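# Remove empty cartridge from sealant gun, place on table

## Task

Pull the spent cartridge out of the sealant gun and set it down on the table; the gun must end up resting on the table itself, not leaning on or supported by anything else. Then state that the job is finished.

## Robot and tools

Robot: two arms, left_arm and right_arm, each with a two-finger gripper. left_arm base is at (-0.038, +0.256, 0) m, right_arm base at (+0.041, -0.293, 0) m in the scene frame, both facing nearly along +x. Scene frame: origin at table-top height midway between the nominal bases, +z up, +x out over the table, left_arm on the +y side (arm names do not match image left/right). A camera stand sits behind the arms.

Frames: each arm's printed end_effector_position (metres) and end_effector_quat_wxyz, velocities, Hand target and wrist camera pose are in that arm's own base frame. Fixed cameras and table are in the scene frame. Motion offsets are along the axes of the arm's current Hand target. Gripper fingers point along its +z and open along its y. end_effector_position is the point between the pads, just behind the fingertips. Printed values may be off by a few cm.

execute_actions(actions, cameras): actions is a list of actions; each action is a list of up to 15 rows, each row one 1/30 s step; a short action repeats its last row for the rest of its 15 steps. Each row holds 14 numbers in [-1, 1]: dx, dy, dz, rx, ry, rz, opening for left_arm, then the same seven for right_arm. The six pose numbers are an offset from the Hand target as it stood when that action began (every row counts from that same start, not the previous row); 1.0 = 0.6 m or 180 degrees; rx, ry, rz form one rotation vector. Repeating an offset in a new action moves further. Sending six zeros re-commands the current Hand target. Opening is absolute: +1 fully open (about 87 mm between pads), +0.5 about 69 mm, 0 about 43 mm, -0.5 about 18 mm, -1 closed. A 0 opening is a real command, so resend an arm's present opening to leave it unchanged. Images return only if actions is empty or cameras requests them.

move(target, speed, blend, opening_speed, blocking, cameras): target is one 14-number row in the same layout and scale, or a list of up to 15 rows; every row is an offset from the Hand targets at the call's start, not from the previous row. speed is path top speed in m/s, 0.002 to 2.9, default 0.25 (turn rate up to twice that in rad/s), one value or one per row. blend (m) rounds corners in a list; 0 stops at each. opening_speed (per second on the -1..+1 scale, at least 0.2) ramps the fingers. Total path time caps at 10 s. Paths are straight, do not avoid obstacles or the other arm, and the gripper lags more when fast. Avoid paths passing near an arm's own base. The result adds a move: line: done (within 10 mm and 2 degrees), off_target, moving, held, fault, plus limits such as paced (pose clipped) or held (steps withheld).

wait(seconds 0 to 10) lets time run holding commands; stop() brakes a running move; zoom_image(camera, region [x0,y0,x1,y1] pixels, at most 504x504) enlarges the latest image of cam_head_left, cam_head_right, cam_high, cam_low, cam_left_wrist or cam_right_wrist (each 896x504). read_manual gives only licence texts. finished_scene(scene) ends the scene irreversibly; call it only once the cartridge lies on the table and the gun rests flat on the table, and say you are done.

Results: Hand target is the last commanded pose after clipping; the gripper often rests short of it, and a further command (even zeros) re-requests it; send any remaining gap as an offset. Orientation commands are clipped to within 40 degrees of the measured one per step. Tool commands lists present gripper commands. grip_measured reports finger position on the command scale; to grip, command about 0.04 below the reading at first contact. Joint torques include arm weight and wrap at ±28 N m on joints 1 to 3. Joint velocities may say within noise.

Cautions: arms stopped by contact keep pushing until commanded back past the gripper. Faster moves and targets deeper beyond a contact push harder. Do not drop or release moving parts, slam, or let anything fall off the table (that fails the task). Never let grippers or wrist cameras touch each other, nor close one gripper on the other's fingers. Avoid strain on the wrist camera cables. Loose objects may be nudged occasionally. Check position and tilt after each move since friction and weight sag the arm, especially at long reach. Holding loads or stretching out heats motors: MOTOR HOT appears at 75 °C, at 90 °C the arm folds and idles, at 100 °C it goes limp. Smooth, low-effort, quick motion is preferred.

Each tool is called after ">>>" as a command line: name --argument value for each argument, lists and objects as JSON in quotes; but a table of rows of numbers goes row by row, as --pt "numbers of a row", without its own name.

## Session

>>> execute_actions --actions '[]'

Scene clock: 0.00 s.
left_arm: end_effector_position=(+0.3627, +0.0234, +0.0214) grip_measured=+1.000 end_effector_quat_wxyz=(+0.535, -0.053, +0.842, +0.036) | right_arm: end_effector_position=(+0.3816, +0.0012, +0.0387) grip_measured=+0.971 end_effector_quat_wxyz=(+0.567, -0.016, +0.823, -0.022)
Joint positions: left_arm=[0.022 1.569 0.329 0.798 -0.098 -0.042 1] | right_arm=[0.027 1.59 0.36 0.866 0.043 -0.04 0.986]
Joint velocities: within noise
Joint torques (N m): no reading
Heat: left arm: 31 °C; right arm: 30 °C.
Hand target: left_arm +0.3682, +0.0236, +0.0297; +0.547, -0.054, +0.835, +0.035 | right_arm +0.3825, +0.0013, +0.0401; +0.567, -0.016, +0.823, -0.021
Tool commands: left_gripper/opening=+1.0 right_gripper/opening=+1.0
camera_calibration:
cam_left_wrist: T_world_to_cam=[[0.130538, -0.990616, 0.0405027, -0.030447], [-0.909336, -0.135906, -0.393241, 0.378168], [0.395055, 0.0145024, -0.918543, 0.0207978], [0, 0, 0, 1]] pos_world=[0.33964, 0.0209323, 0.169048]
cam_right_wrist: T_world_to_cam=[[0.0135964, -0.999486, -0.0290158, 0.00959026], [-0.973251, -0.00657264, -0.229648, 0.388882], [0.22934, 0.031362, -0.972841, 0.0870994], [0, 0, 0, 1]] pos_world=[0.358375, 0.00940971, 0.174318]

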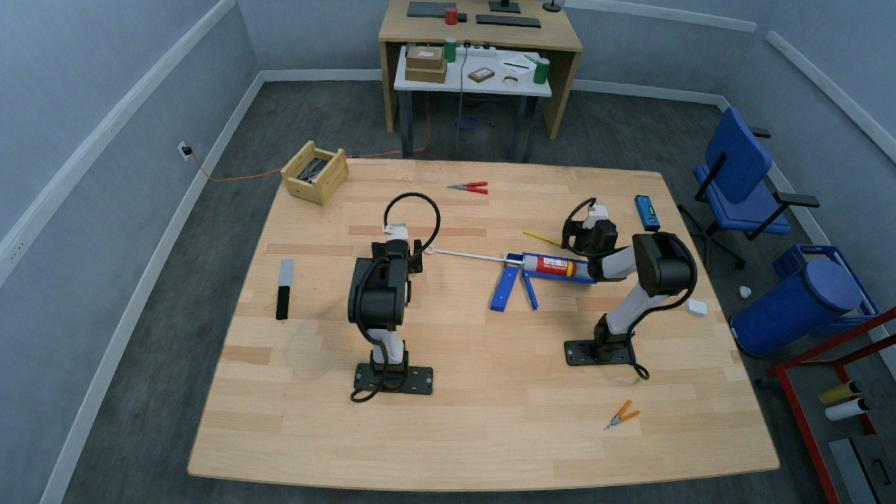

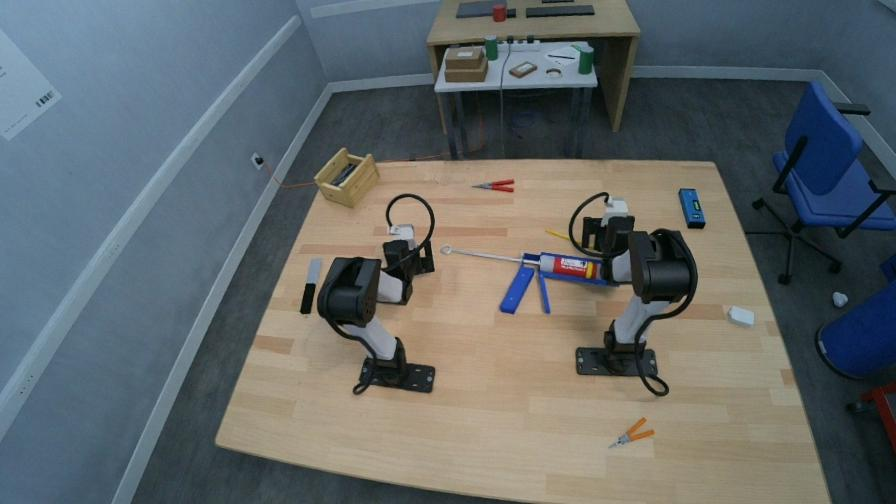

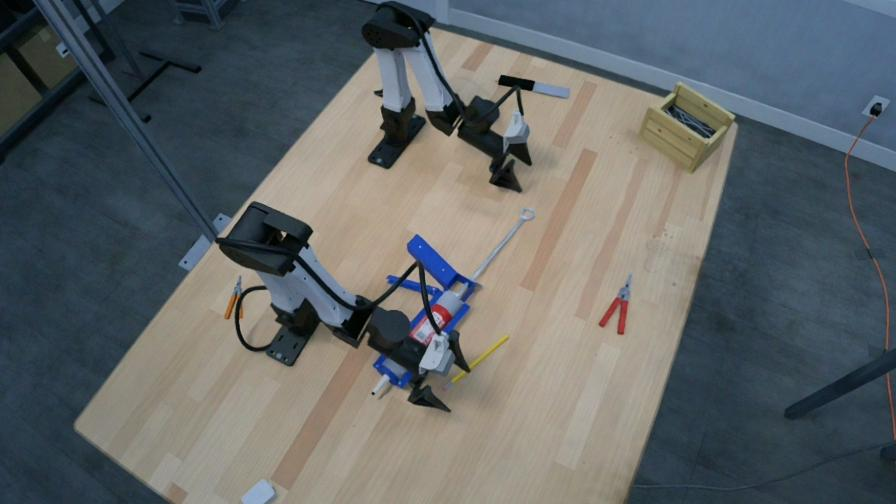

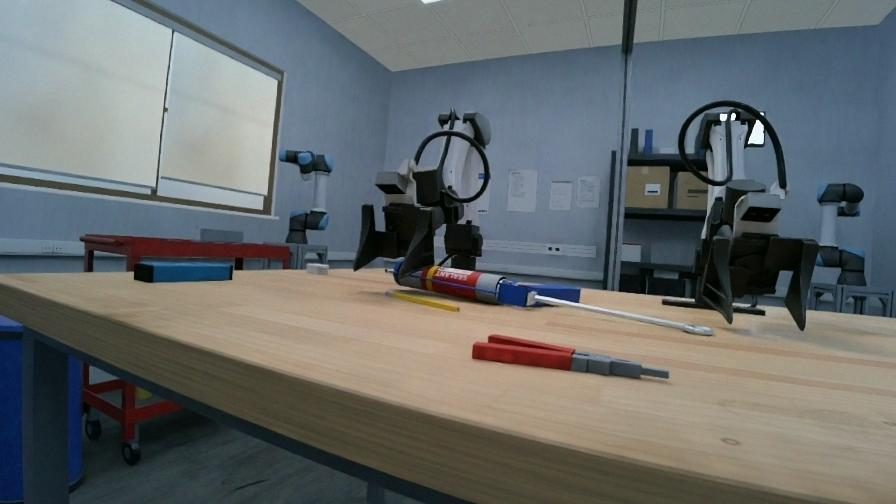

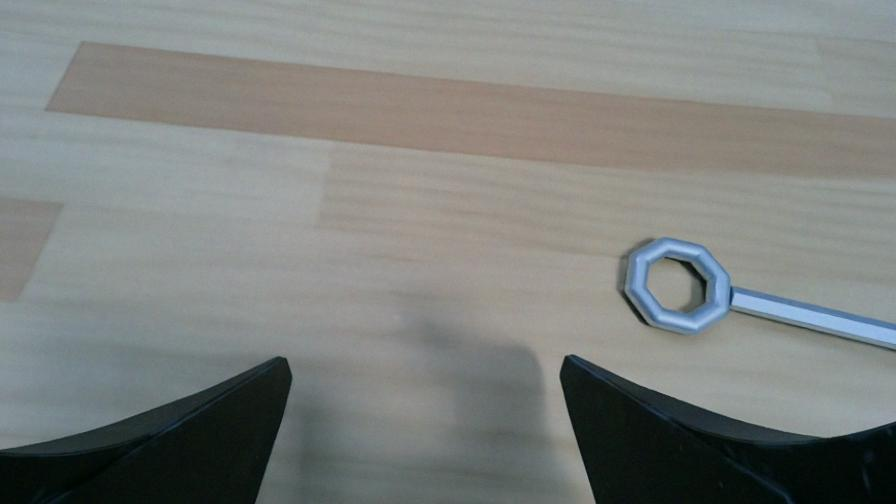

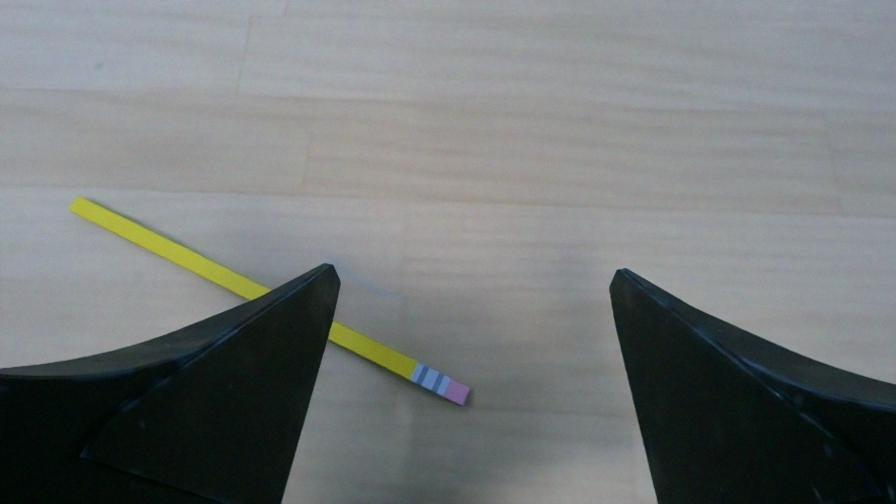

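>>> move --pt "0 0 0 0 0 0 1 -0.31 0 -0.119 0 0 0 1" --pt "0 0 0 0 0 0 1 -0.228 0.075 -0.357 0.13 0.113 0.049 1" --blend '[0.03,0]' --cameras '["cam_low","cam_high","cam_right_wrist"]'

>>> zoom_image --camera "cam_low" --region '[370, 240, 600, 330]'

>>> zoom_image --camera "cam_high" --region '[360, 220, 540, 410]'

Scene clock: 47.93 s.
left_arm: end_effector_position=(+0.3627, +0.0234, +0.0214) grip_measured=+1.000 end_effector_quat_wxyz=(+0.535, -0.053, +0.842, +0.036) | right_arm: end_effector_position=(+0.2291, +0.0546, +0.2363) grip_measured=+0.971 end_effector_quat_wxyz=(+0.401, +0.160, +0.890, -0.148)
Joint positions: left_arm=[0.022 1.569 0.329 0.798 -0.098 -0.042 1] | right_arm=[0.699 1.174 1.303 -1.316 0.816 0.887 0.986]
Joint torques (N m): left_arm=[0.17 -5.41 5.14 2.29 -0.05 0.08] | right_arm=[0.1 -1.44 8.13 0.85 0.64 0.09]
Heat: left arm: 41 °C; right arm: 35 °C.
Hand target: left_arm +0.3682, +0.0236, +0.0298; +0.547, -0.054, +0.835, +0.035 | right_arm +0.2309, +0.0568, +0.2415; +0.406, +0.166, +0.887, -0.146
Off the commanded pose: left_arm 0.010 m, 2 deg | right_arm 0.006 m, 1 deg.
move: done
camera_calibration:
cam_right_wrist: T_world_to_cam=[[-0.420323, -0.905744, 0.0543734, 0.145431], [-0.900557, 0.423747, 0.097134, 0.168858], [-0.111019, -0.00813874, -0.993785, 0.397786], [0, 0, 0, 1]] pos_world=[0.257356, 0.0634073, 0.371004]
Images, in order (width x height): cam_high 896x504, cam_low 896x504, cam_right_wrist 896x504.

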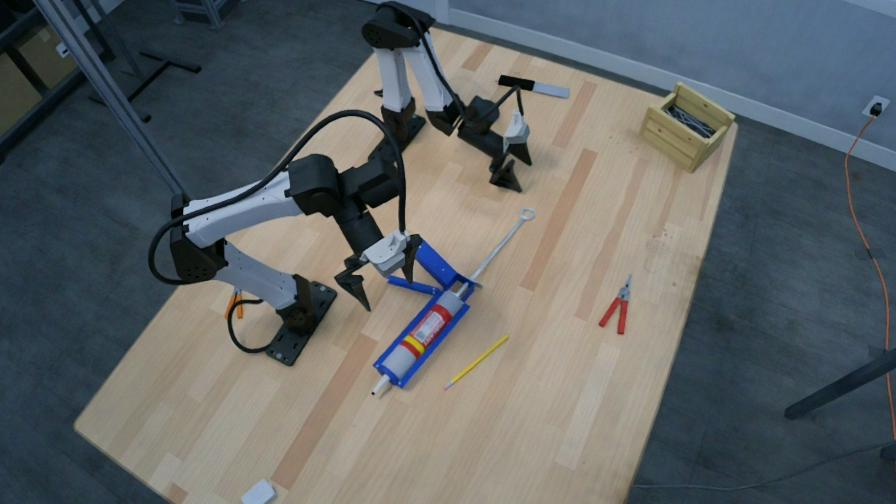

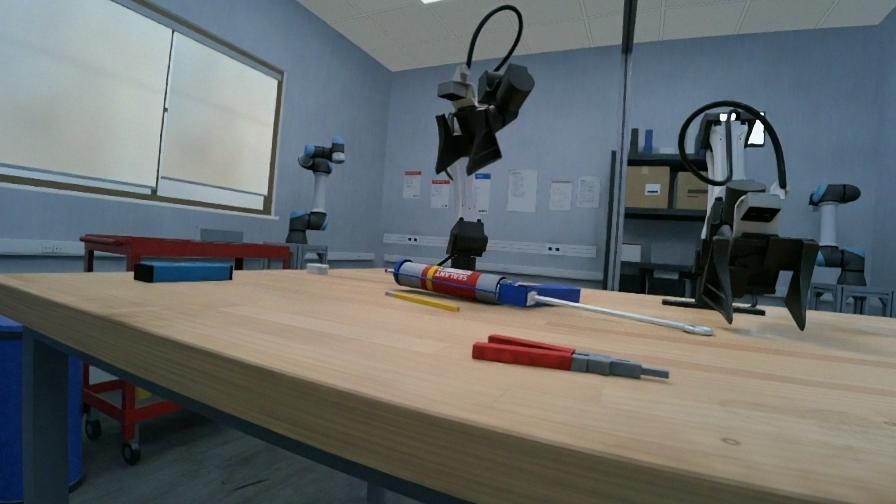

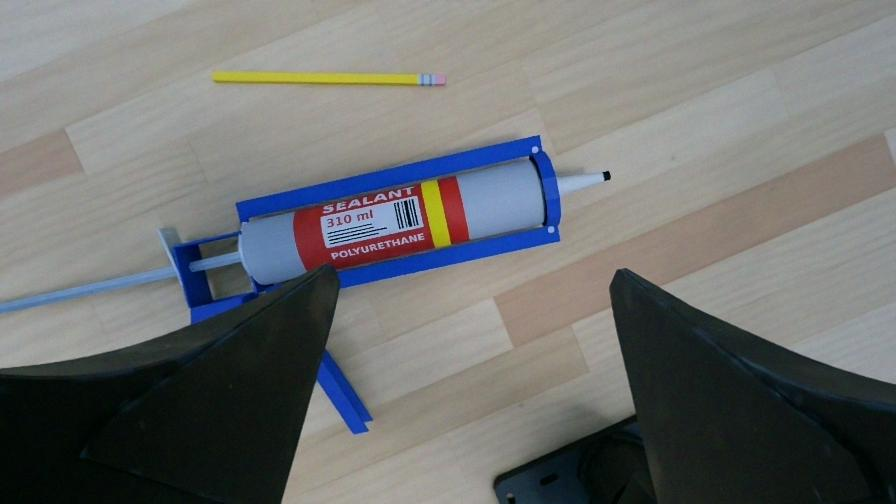

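Scaled by 2.191 from the camera's 896x504 image, which has a finer 1280x720 frame.

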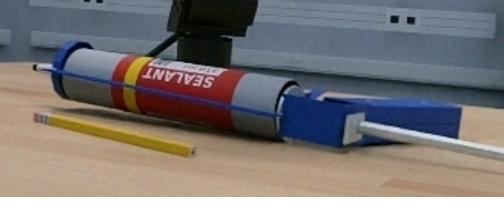

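Scaled by 2.653 from the camera's 896x504 image, which has a finer 1280x720 frame.

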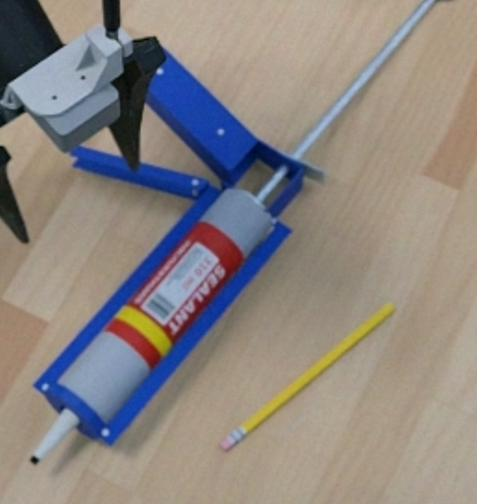

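>>> move --target '[0,0,0,0,0,0,1,0.1167,0.198,0.0873,-0.2714,0.1685,-0.5042,1]' --cameras '["cam_high","cam_right_wrist"]'

Scene clock: 70.27 s.
left_arm: end_effector_position=(+0.3627, +0.0234, +0.0214) grip_measured=+1.000 end_effector_quat_wxyz=(+0.535, -0.053, +0.842, +0.036) | right_arm: end_effector_position=(+0.2709, +0.1506, +0.1401) grip_measured=+0.971 end_effector_quat_wxyz=(+0.002, -0.613, +0.790, -0.006)
Joint positions: left_arm=[0.022 1.569 0.329 0.798 -0.098 -0.042 1] | right_arm=[0.602 1.828 1.67 -1.407 0.011 -0.718 0.986]
Joint torques (N m): left_arm=[0.17 -5.38 5.15 2.29 -0.05 0.08] | right_arm=[0.08 -7.41 8.05 0.28 -0.03 -0.26]
Heat: left arm: 43 °C; right arm: 33 °C.
Hand target: left_arm +0.3682, +0.0236, +0.0298; +0.547, -0.054, +0.835, +0.035 | right_arm +0.2718, +0.1557, +0.1400; -0.001, -0.621, +0.783, +0.000
Off the commanded pose: left_arm 0.010 m, 2 deg | right_arm 0.005 m, 1 deg.
move: done
camera_calibration:
cam_right_wrist: T_world_to_cam=[[0.94774, -0.317771, -0.0284742, -0.192338], [-0.155299, -0.537447, 0.828874, 0.0155214], [-0.278695, -0.781135, -0.55871, 0.40842], [0, 0, 0, 1]] pos_world=[0.298521, 0.266254, 0.209846]
Images, in order (width x height): cam_high 896x504, cam_right_wrist 896x504.

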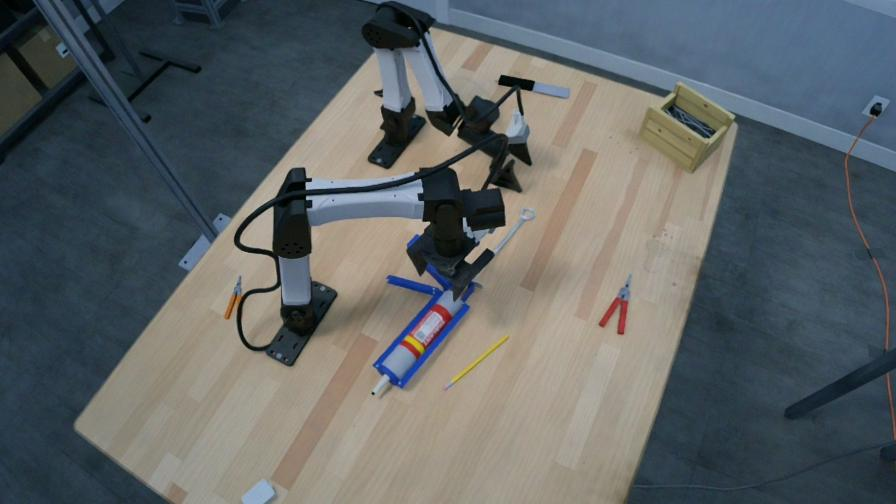

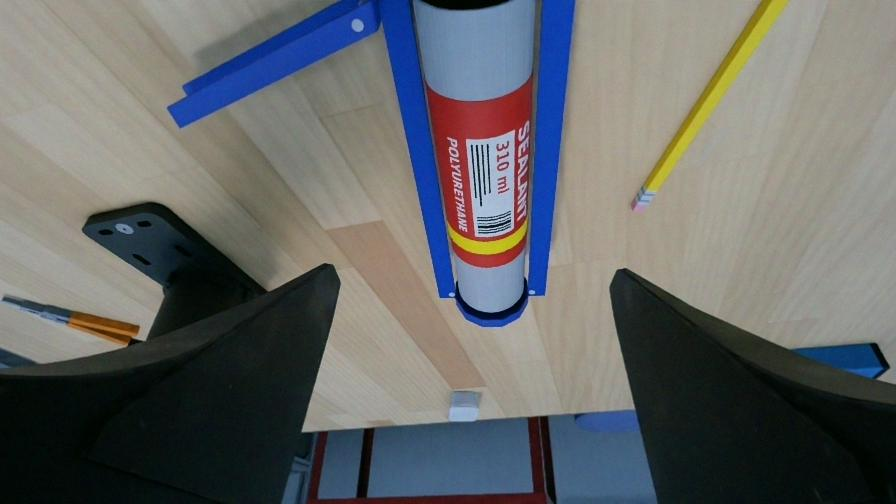

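>>> move --target '[0,0,0,0,0,0,1,0.006,0,0.17,0,0,0,1]' --speed 0.12 --cameras '["cam_low","cam_right_wrist"]'

>>> zoom_image --camera "cam_low" --region '[370, 180, 600, 340]'

Scene clock: 79.97 s.
left_arm: end_effector_position=(+0.3627, +0.0234, +0.0214) grip_measured=+1.000 end_effector_quat_wxyz=(+0.535, -0.053, +0.842, +0.036) | right_arm: end_effector_position=(+0.2720, +0.1512, +0.0451) grip_measured=+0.971 end_effector_quat_wxyz=(+0.005, -0.616, +0.788, -0.006)
Joint positions: left_arm=[0.022 1.569 0.329 0.798 -0.098 -0.042 1] | right_arm=[0.602 1.864 1.336 -1.032 0.011 -0.725 0.986]
Joint torques (N m): left_arm=[0.16 -5.38 5.15 2.28 -0.05 0.08] | right_arm=[-0.46 -7.91 5.08 0.49 -0.02 -0.25]
Heat: left arm: 44 °C; right arm: 33 °C.
Hand target: left_arm +0.3682, +0.0236, +0.0298; +0.547, -0.054, +0.835, +0.035 | right_arm +0.2709, +0.1522, +0.0380; -0.001, -0.621, +0.783, +0.000
Off the commanded pose: left_arm 0.010 m, 2 deg | right_arm 0.007 m, 1 deg.
move: done
camera_calibration:
cam_right_wrist: T_world_to_cam=[[0.950273, -0.310384, -0.0253666, -0.197969], [-0.154826, -0.541545, 0.826292, 0.0953619], [-0.270205, -0.781275, -0.562671, 0.354084], [0, 0, 0, 1]] pos_world=[0.298565, 0.266833, 0.115414]
Images, in order (width x height): cam_low 896x504, cam_right_wrist 896x504.

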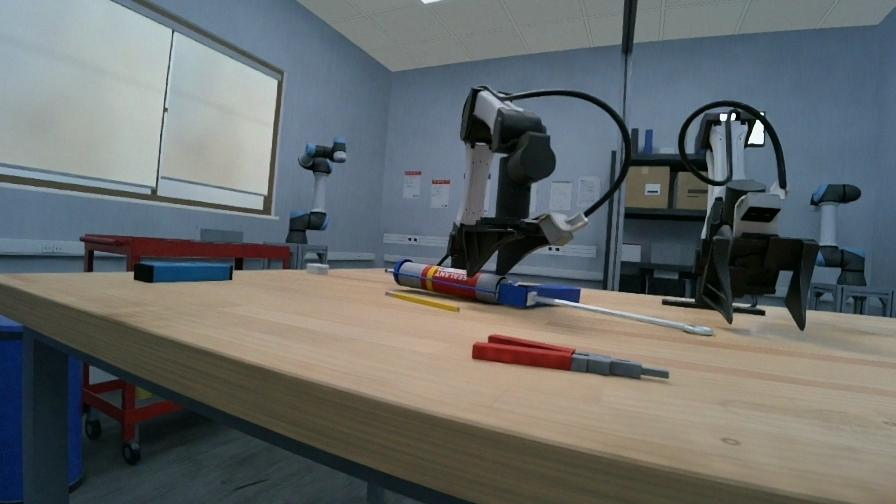

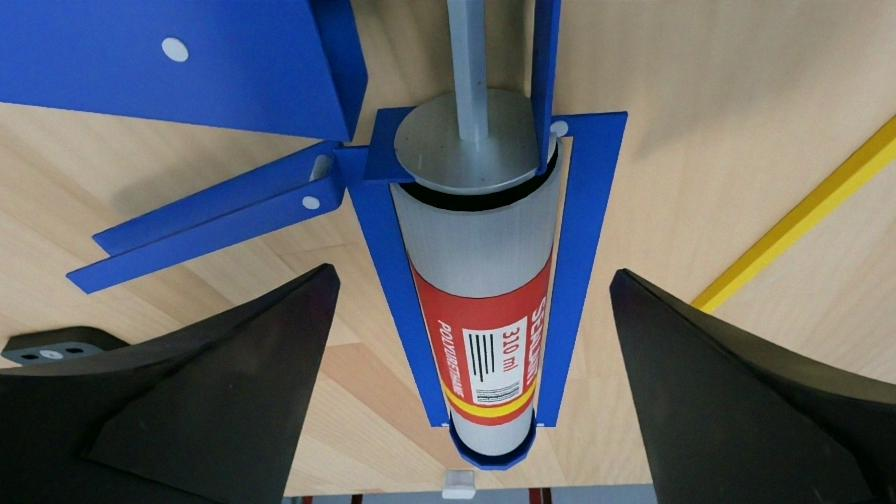

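Scaled by 2.191 from the camera's 896x504 image, which has a finer 1280x720 frame.

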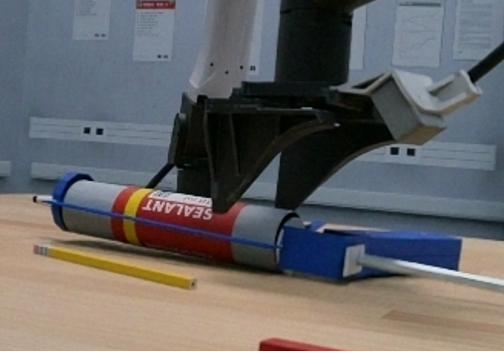

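>>> move --pt "0 0 0 0 0 0 1 0 0 0.03 0 0 0 1" --pt "0 0 0 0 0 0 1 0 0 0.03 0 0 0 -0.2" --speed 0.06 --opening_speed 1 --cameras '["cam_low","cam_right_wrist"]'

>>> zoom_image --camera "cam_low" --region '[370, 180, 600, 340]'

Scene clock: 90.13 s.
left_arm: end_effector_position=(+0.3627, +0.0234, +0.0213) grip_measured=+1.000 end_effector_quat_wxyz=(+0.535, -0.053, +0.843, +0.036) | right_arm: end_effector_position=(+0.2713, +0.1518, +0.0281) grip_measured=+0.300 end_effector_quat_wxyz=(+0.004, -0.617, +0.787, -0.003)
Joint positions: left_arm=[0.022 1.569 0.329 0.798 -0.098 -0.042 1] | right_arm=[0.603 1.885 1.293 -0.97 0.006 -0.728 0.65]
Joint torques (N m): left_arm=[0.17 -5.39 5.15 2.28 -0.05 0.09] | right_arm=[-0.49 -7.76 4.82 0.56 0.02 -0.22]
Heat: left arm: 44 °C; right arm: 32 °C.
Hand target: left_arm +0.3682, +0.0236, +0.0297; +0.547, -0.054, +0.835, +0.035 | right_arm +0.2709, +0.1522, +0.0200; -0.001, -0.621, +0.783, +0.000
Off the commanded pose: left_arm 0.010 m, 2 deg | right_arm 0.008 m, 1 deg.
move: done
camera_calibration:
cam_right_wrist: T_world_to_cam=[[0.951223, -0.306975, -0.0306714, -0.198053], [-0.149042, -0.544318, 0.825533, 0.108457], [-0.270113, -0.780694, -0.56352, 0.344681], [0, 0, 0, 1]] pos_world=[0.29766, 0.267328, 0.0986249]
Images, in order (width x height): cam_low 896x504, cam_right_wrist 896x504.

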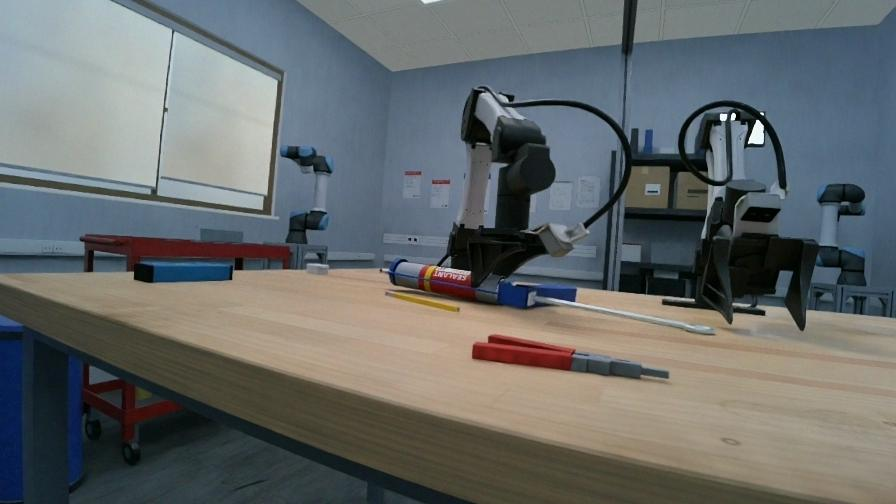

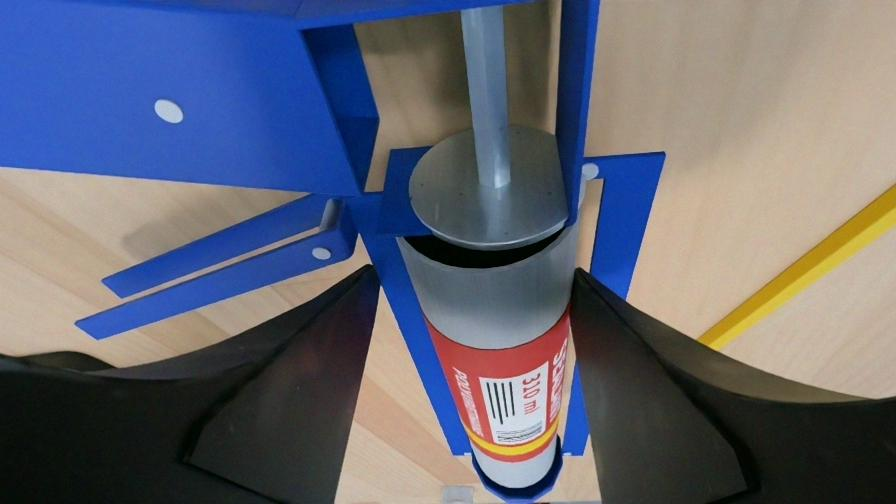

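Scaled by 2.191 from the camera's 896x504 image, which has a finer 1280x720 frame.

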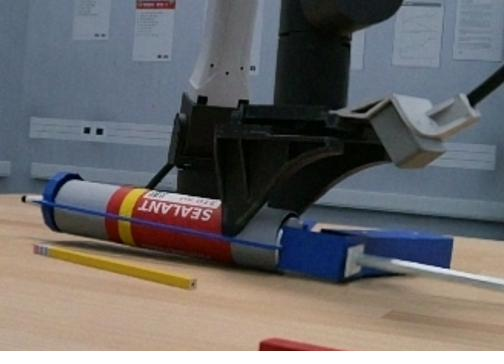

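>>> move --pt "0 0 0 0 0 0 1 0 0 0 0 0 0 0.6" --pt "0 0 0 0 0 0 1 0 -0.002 -0.01 0 0 0 0.6" --pt "0 0 0 0 0 0 1 0 -0.002 -0.01 0 0 0 -0.2" --speed 0.06 --opening_speed 1 --cameras '["cam_low","cam_right_wrist"]'

Scene clock: 104.60 s.
left_arm: end_effector_position=(+0.3627, +0.0234, +0.0213) grip_measured=+1.000 end_effector_quat_wxyz=(+0.535, -0.053, +0.843, +0.036) | right_arm: end_effector_position=(+0.2716, +0.1526, +0.0279) grip_measured=+0.303 end_effector_quat_wxyz=(+0.006, -0.619, +0.785, -0.001)
Joint positions: left_arm=[0.022 1.569 0.329 0.798 -0.098 -0.042 1] | right_arm=[0.603 1.885 1.293 -0.968 0.002 -0.733 0.652]
Joint torques (N m): left_arm=[0.16 -5.39 5.14 2.28 -0.05 0.08] | right_arm=[-0.69 -8.25 6.49 0.31 0.06 -0.2]
Heat: left arm: 45 °C; right arm: 33 °C.
Hand target: left_arm +0.3682, +0.0236, +0.0297; +0.547, -0.054, +0.835, +0.035 | right_arm +0.2721, +0.1518, +0.0260; -0.001, -0.621, +0.783, +0.000
Off the commanded pose: left_arm 0.010 m, 2 deg | right_arm 0.002 m, 1 deg.
move: done
camera_calibration:
cam_right_wrist: T_world_to_cam=[[0.952625, -0.302453, -0.032045, -0.199176], [-0.146573, -0.54885, 0.82297, 0.109172], [-0.266498, -0.779286, -0.56718, 0.344223], [0, 0, 0, 1]] pos_world=[0.297477, 0.267925, 0.099008]
Images, in order (width x height): cam_low 896x504, cam_right_wrist 896x504.

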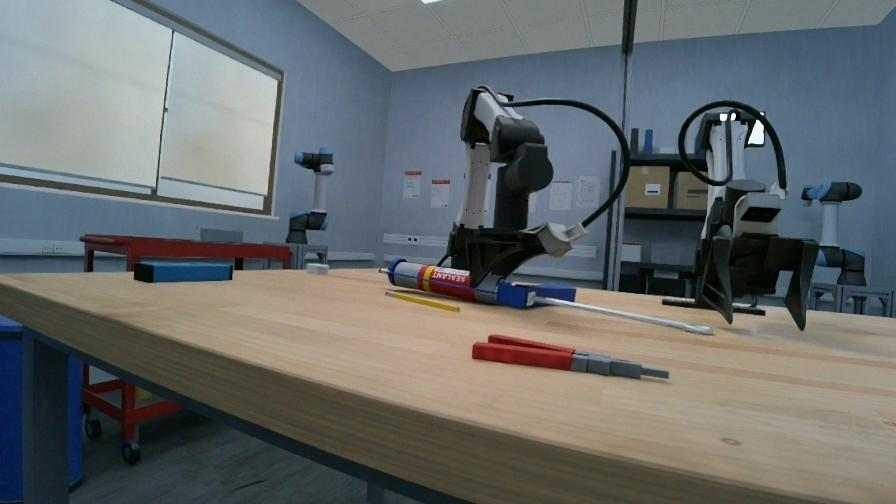

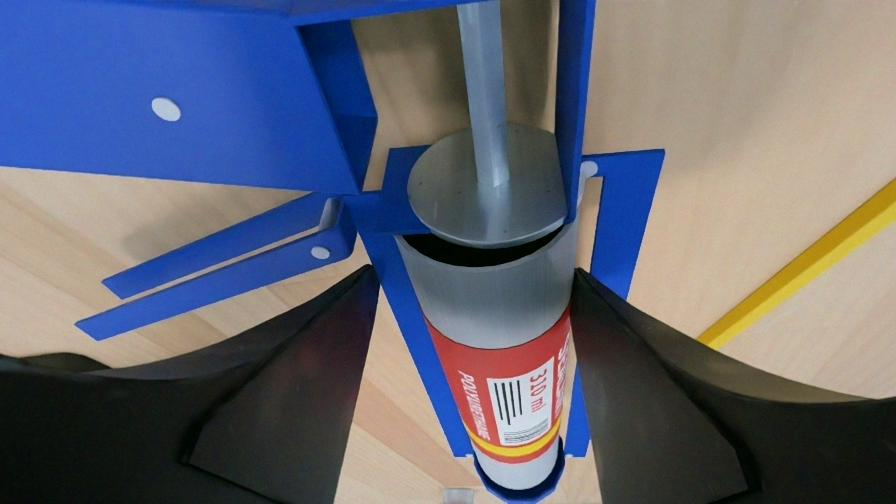

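>>> move --pt "0 0 0 0 0 0 1 0 0 0 0 0 0 0.6" --pt "0 0 0 0 0 0 1 0 0 -0.02 0 0 0 0.6" --pt "0 0 0 0 0 0 1 0 0 -0.02 0 0 0 -0.2" --speed 0.06 --opening_speed 1 --cameras '["cam_low","cam_right_wrist"]'

>>> zoom_image --camera "cam_low" --region '[370, 180, 600, 340]'

Scene clock: 113.23 s.
left_arm: end_effector_position=(+0.3627, +0.0234, +0.0213) grip_measured=+1.000 end_effector_quat_wxyz=(+0.535, -0.053, +0.843, +0.036) | right_arm: end_effector_position=(+0.2699, +0.1498, +0.0334) grip_measured=+0.017 end_effector_quat_wxyz=(-0.004, -0.620, +0.785, -0.004)
Joint positions: left_arm=[0.022 1.569 0.329 0.798 -0.098 -0.042 1] | right_arm=[0.602 1.885 1.313 -1.007 0.009 -0.734 0.509]
Joint torques (N m): left_arm=[0.14 -5.38 5.16 2.28 -0.05 0.08] | right_arm=[-0.66 -9.76 7.43 0.21 0 -0.18]
Heat: left arm: 46 °C; right arm: 34 °C.
Hand target: left_arm +0.3682, +0.0236, +0.0297; +0.547, -0.054, +0.835, +0.035 | right_arm +0.2721, +0.1519, +0.0381; -0.001, -0.622, +0.783, +0.000
Off the commanded pose: left_arm 0.010 m, 2 deg | right_arm 0.006 m, 1 deg.
move: done
camera_calibration:
cam_right_wrist: T_world_to_cam=[[0.95241, -0.302401, -0.0383181, -0.197985], [-0.136418, -0.535273, 0.83359, 0.0976841], [-0.272589, -0.788692, -0.551053, 0.347215], [0, 0, 0, 1]] pos_world=[0.296536, 0.266263, 0.102319]
Images, in order (width x height): cam_low 896x504, cam_right_wrist 896x504.

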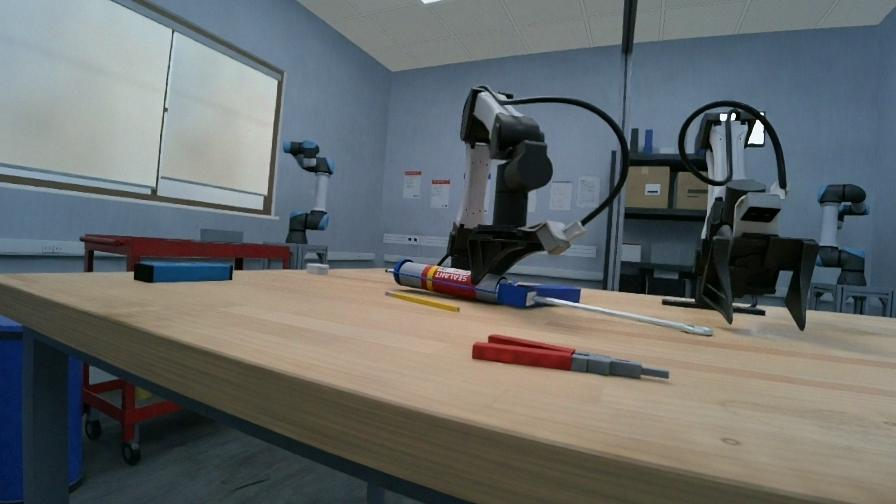

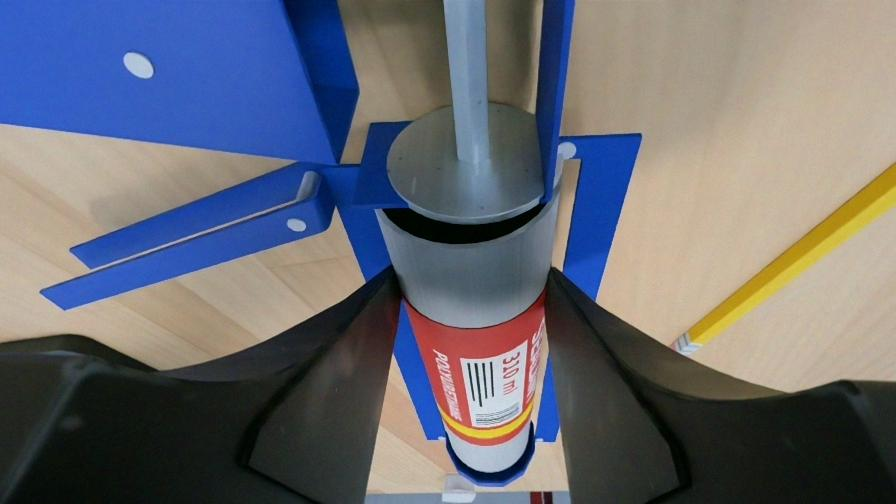

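Scaled by 2.191 from the camera's 896x504 image, which has a finer 1280x720 frame.

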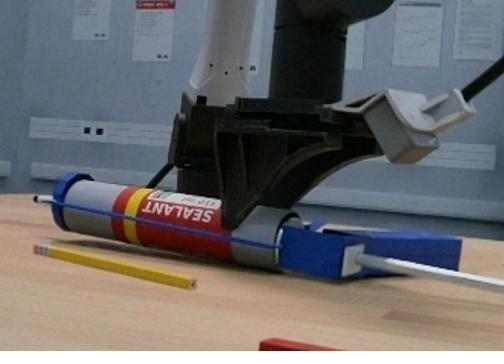

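>>> move --target '[0,0,0,0,0,0,1,0.004,0,-0.055,0,-0.05,0,-0.25]' --speed 0.05 --cameras '["cam_low","cam_right_wrist"]'

>>> zoom_image --camera "cam_low" --region '[370, 180, 600, 340]'

Scene clock: 124.20 s.
left_arm: end_effector_position=(+0.3627, +0.0234, +0.0213) grip_measured=+1.000 end_effector_quat_wxyz=(+0.535, -0.053, +0.843, +0.036) | right_arm: end_effector_position=(+0.2737, +0.1484, +0.0645) grip_measured=+0.017 end_effector_quat_wxyz=(+0.048, -0.615, +0.786, +0.040)
Joint positions: left_arm=[0.022 1.569 0.329 0.798 -0.098 -0.042 1] | right_arm=[0.54 1.772 1.313 -1.026 -0.091 -0.784 0.509]
Joint torques (N m): left_arm=[0.17 -5.38 5.16 2.28 -0.05 0.08] | right_arm=[-0.79 -11.97 5.05 0.54 -0.2 -0.26]
Heat: left arm: 46 °C; right arm: 36 °C.
Hand target: left_arm +0.3682, +0.0236, +0.0297; +0.547, -0.054, +0.835, +0.035 | right_arm +0.2717, +0.1495, +0.0711; +0.061, -0.619, +0.781, +0.049
Off the commanded pose: left_arm 0.010 m, 2 deg | right_arm 0.007 m, 2 deg.
move: done
camera_calibration:
cam_right_wrist: T_world_to_cam=[[0.951039, -0.304499, -0.0529631, -0.199204], [-0.16318, -0.640224, 0.750657, 0.0998999], [-0.262483, -0.705262, -0.658566, 0.356063], [0, 0, 0, 1]] pos_world=[0.299213, 0.254418, 0.14895]
Images, in order (width x height): cam_low 896x504, cam_right_wrist 896x504.

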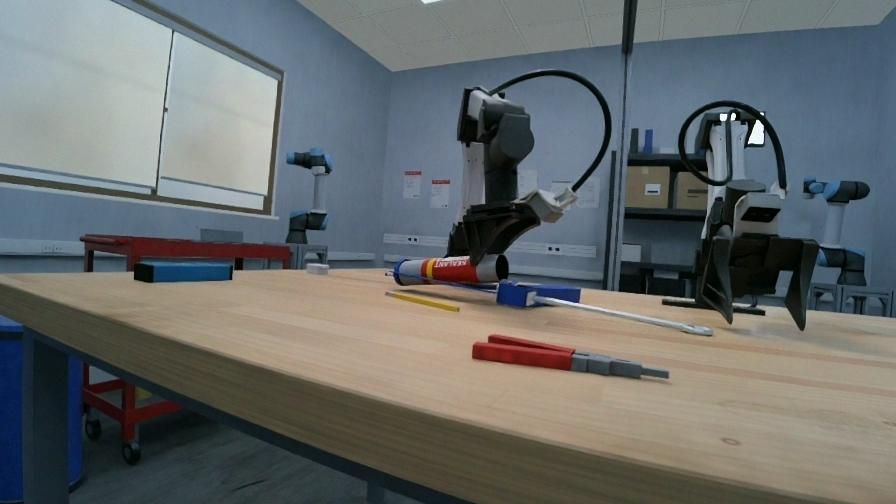

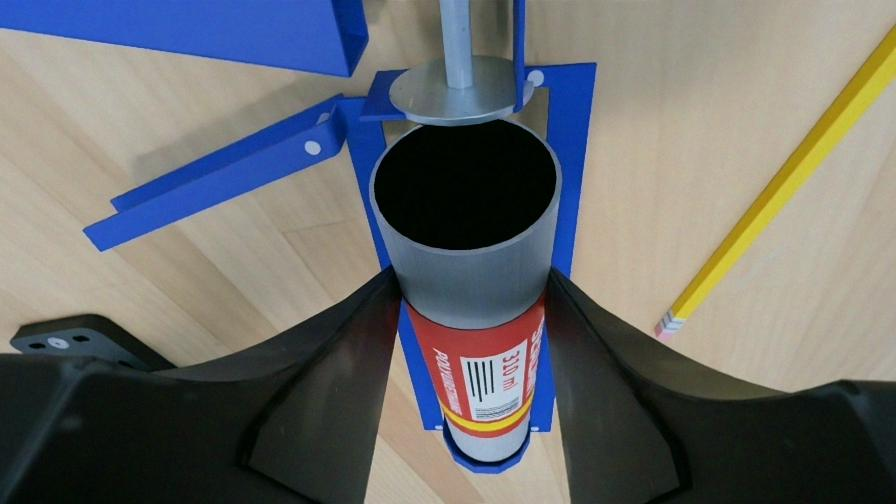

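Scaled by 2.191 from the camera's 896x504 image, which has a finer 1280x720 frame.

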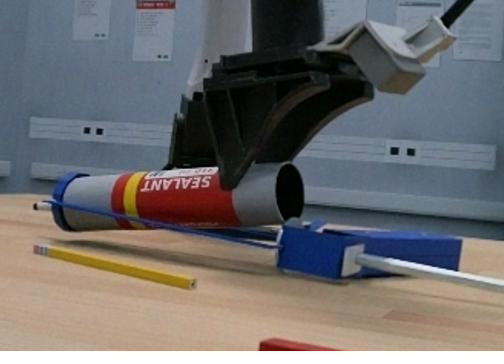

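>>> move --pt "0 0 0 0 0 0 1 0.004 0 -0.025 0 -0.022 0 -0.25" --pt "0 0 0 0 0 0 1 -0.146 0 -0.05 0 -0.022 0 -0.25" --pt "0 0 0 0 0 0 1 -0.146 0 -0.15 0 -0.022 0 -0.25" --speed 0.08 --blend '[0.005,0.01,0]' --cameras '["cam_low","cam_high"]'

Scene clock: 133.30 s.
left_arm: end_effector_position=(+0.3627, +0.0234, +0.0213) grip_measured=+1.000 end_effector_quat_wxyz=(+0.535, -0.053, +0.843, +0.036) | right_arm: end_effector_position=(+0.2838, +0.2223, +0.1749) grip_measured=-0.250 end_effector_quat_wxyz=(+0.093, -0.621, +0.774, +0.075)
Joint positions: left_arm=[0.022 1.569 0.329 0.798 -0.098 -0.042 1] | right_arm=[0.663 1.886 1.901 -1.399 -0.151 -0.676 0.375]
Joint torques (N m): left_arm=[0.14 -5.39 5.16 2.29 -0.05 0.08] | right_arm=[-1.09 -7.95 7.95 0.59 0.08 -0.08]
Heat: left arm: 47 °C; right arm: 36 °C.
Hand target: left_arm +0.3682, +0.0236, +0.0297; +0.547, -0.054, +0.835, +0.035 | right_arm +0.2883, +0.2201, +0.1736; +0.088, -0.617, +0.778, +0.070
Off the commanded pose: left_arm 0.010 m, 2 deg | right_arm 0.005 m, 1 deg.
move: done
Images, in order (width x height): cam_high 896x504, cam_low 896x504.

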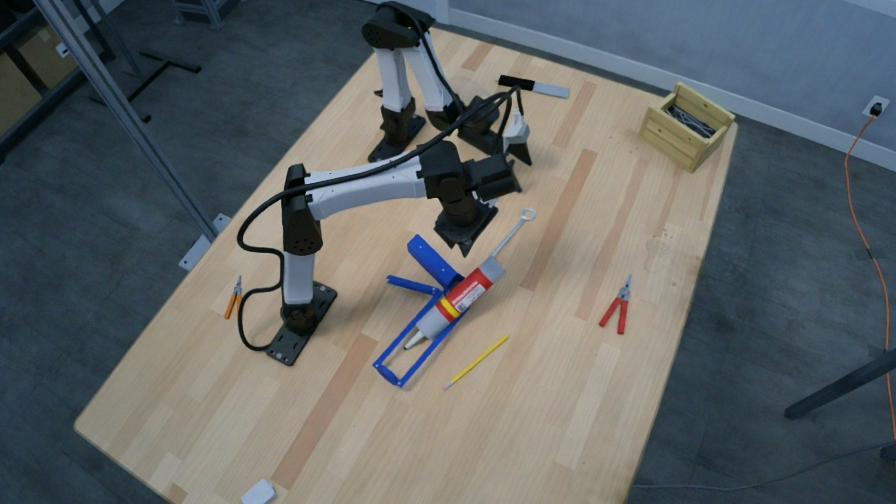

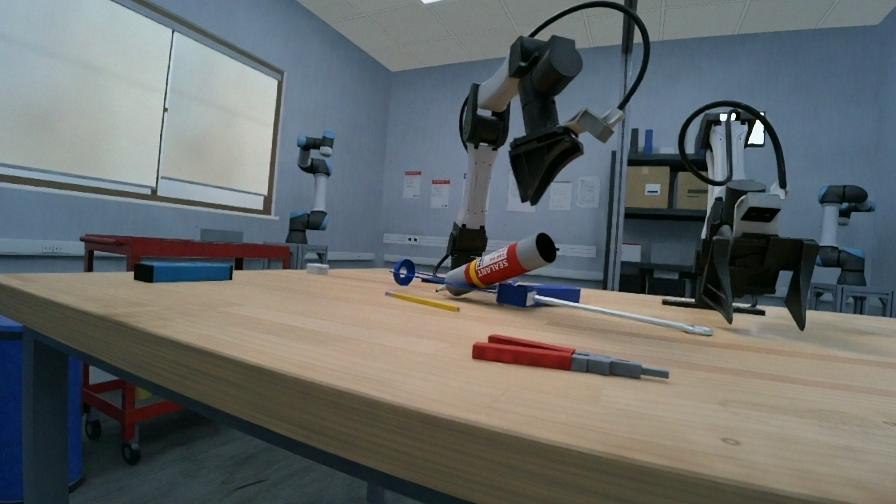

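>>> move --target '[0,0,0,0,0,0,1,0.05,0,0,0,0.07,0,1]' --cameras '["cam_low","cam_right_wrist","cam_head_right"]'

>>> zoom_image --camera "cam_low" --region '[370, 180, 600, 340]'

Scene clock: 139.83 s.
left_arm: end_effector_position=(+0.3627, +0.0234, +0.0213) grip_measured=+1.000 end_effector_quat_wxyz=(+0.535, -0.053, +0.843, +0.036) | right_arm: end_effector_position=(+0.2804, +0.1888, +0.1677) grip_measured=+0.971 end_effector_quat_wxyz=(+0.007, -0.620, +0.784, +0.007)
Joint positions: left_arm=[0.022 1.569 0.329 0.798 -0.098 -0.042 1] | right_arm=[0.663 1.966 1.97 -1.561 -0.014 -0.676 0.985]
Joint torques (N m): left_arm=[0.17 -5.39 5.15 2.28 -0.05 0.07] | right_arm=[0.21 -8.42 7.82 0.3 0.13 -0.03]
Heat: left arm: 47 °C; right arm: 37 °C.
Hand target: left_arm +0.3682, +0.0236, +0.0297; +0.547, -0.054, +0.835, +0.035 | right_arm +0.2816, +0.1916, +0.1669; +0.002, -0.621, +0.783, +0.002
Off the commanded pose: left_arm 0.010 m, 2 deg | right_arm 0.003 m, 1 deg.
move: done
camera_calibration:
cam_right_wrist: T_world_to_cam=[[0.953237, -0.298887, -0.04479, -0.190819], [-0.137497, -0.560861, 0.816412, 0.0161398], [-0.269136, -0.772076, -0.57573, 0.454936], [0, 0, 0, 1]] pos_world=[0.306555, 0.303264, 0.240197]
Images, in order (width x height): cam_head_right 896x504, cam_low 896x504, cam_right_wrist 896x504.

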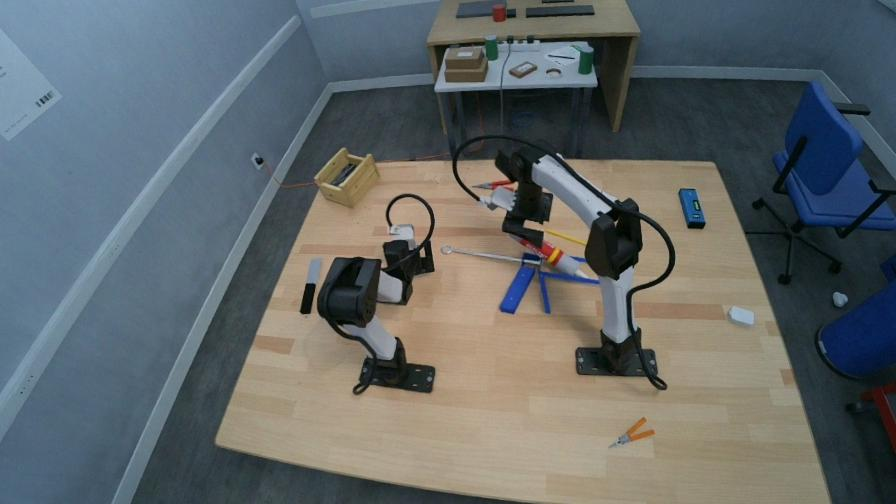

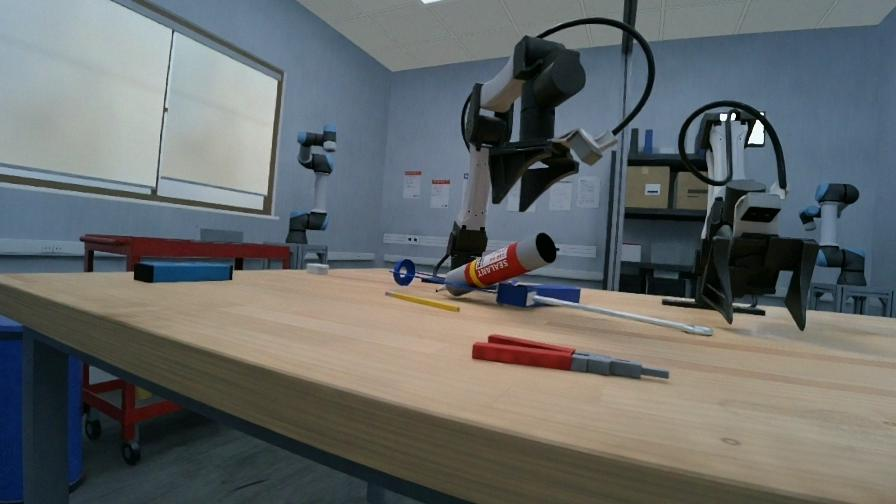

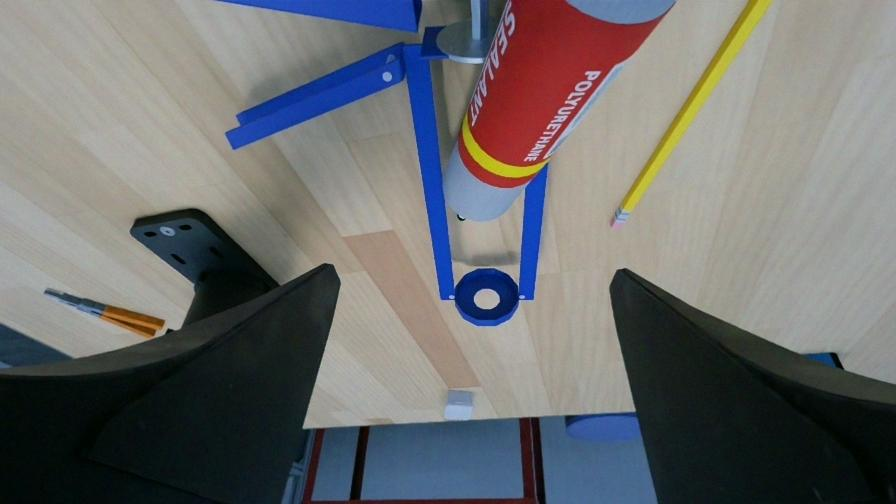

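Scaled by 2.191 from the camera's 896x504 image, which has a finer 1280x720 frame.

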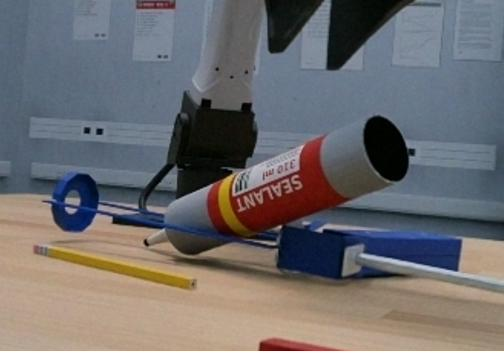

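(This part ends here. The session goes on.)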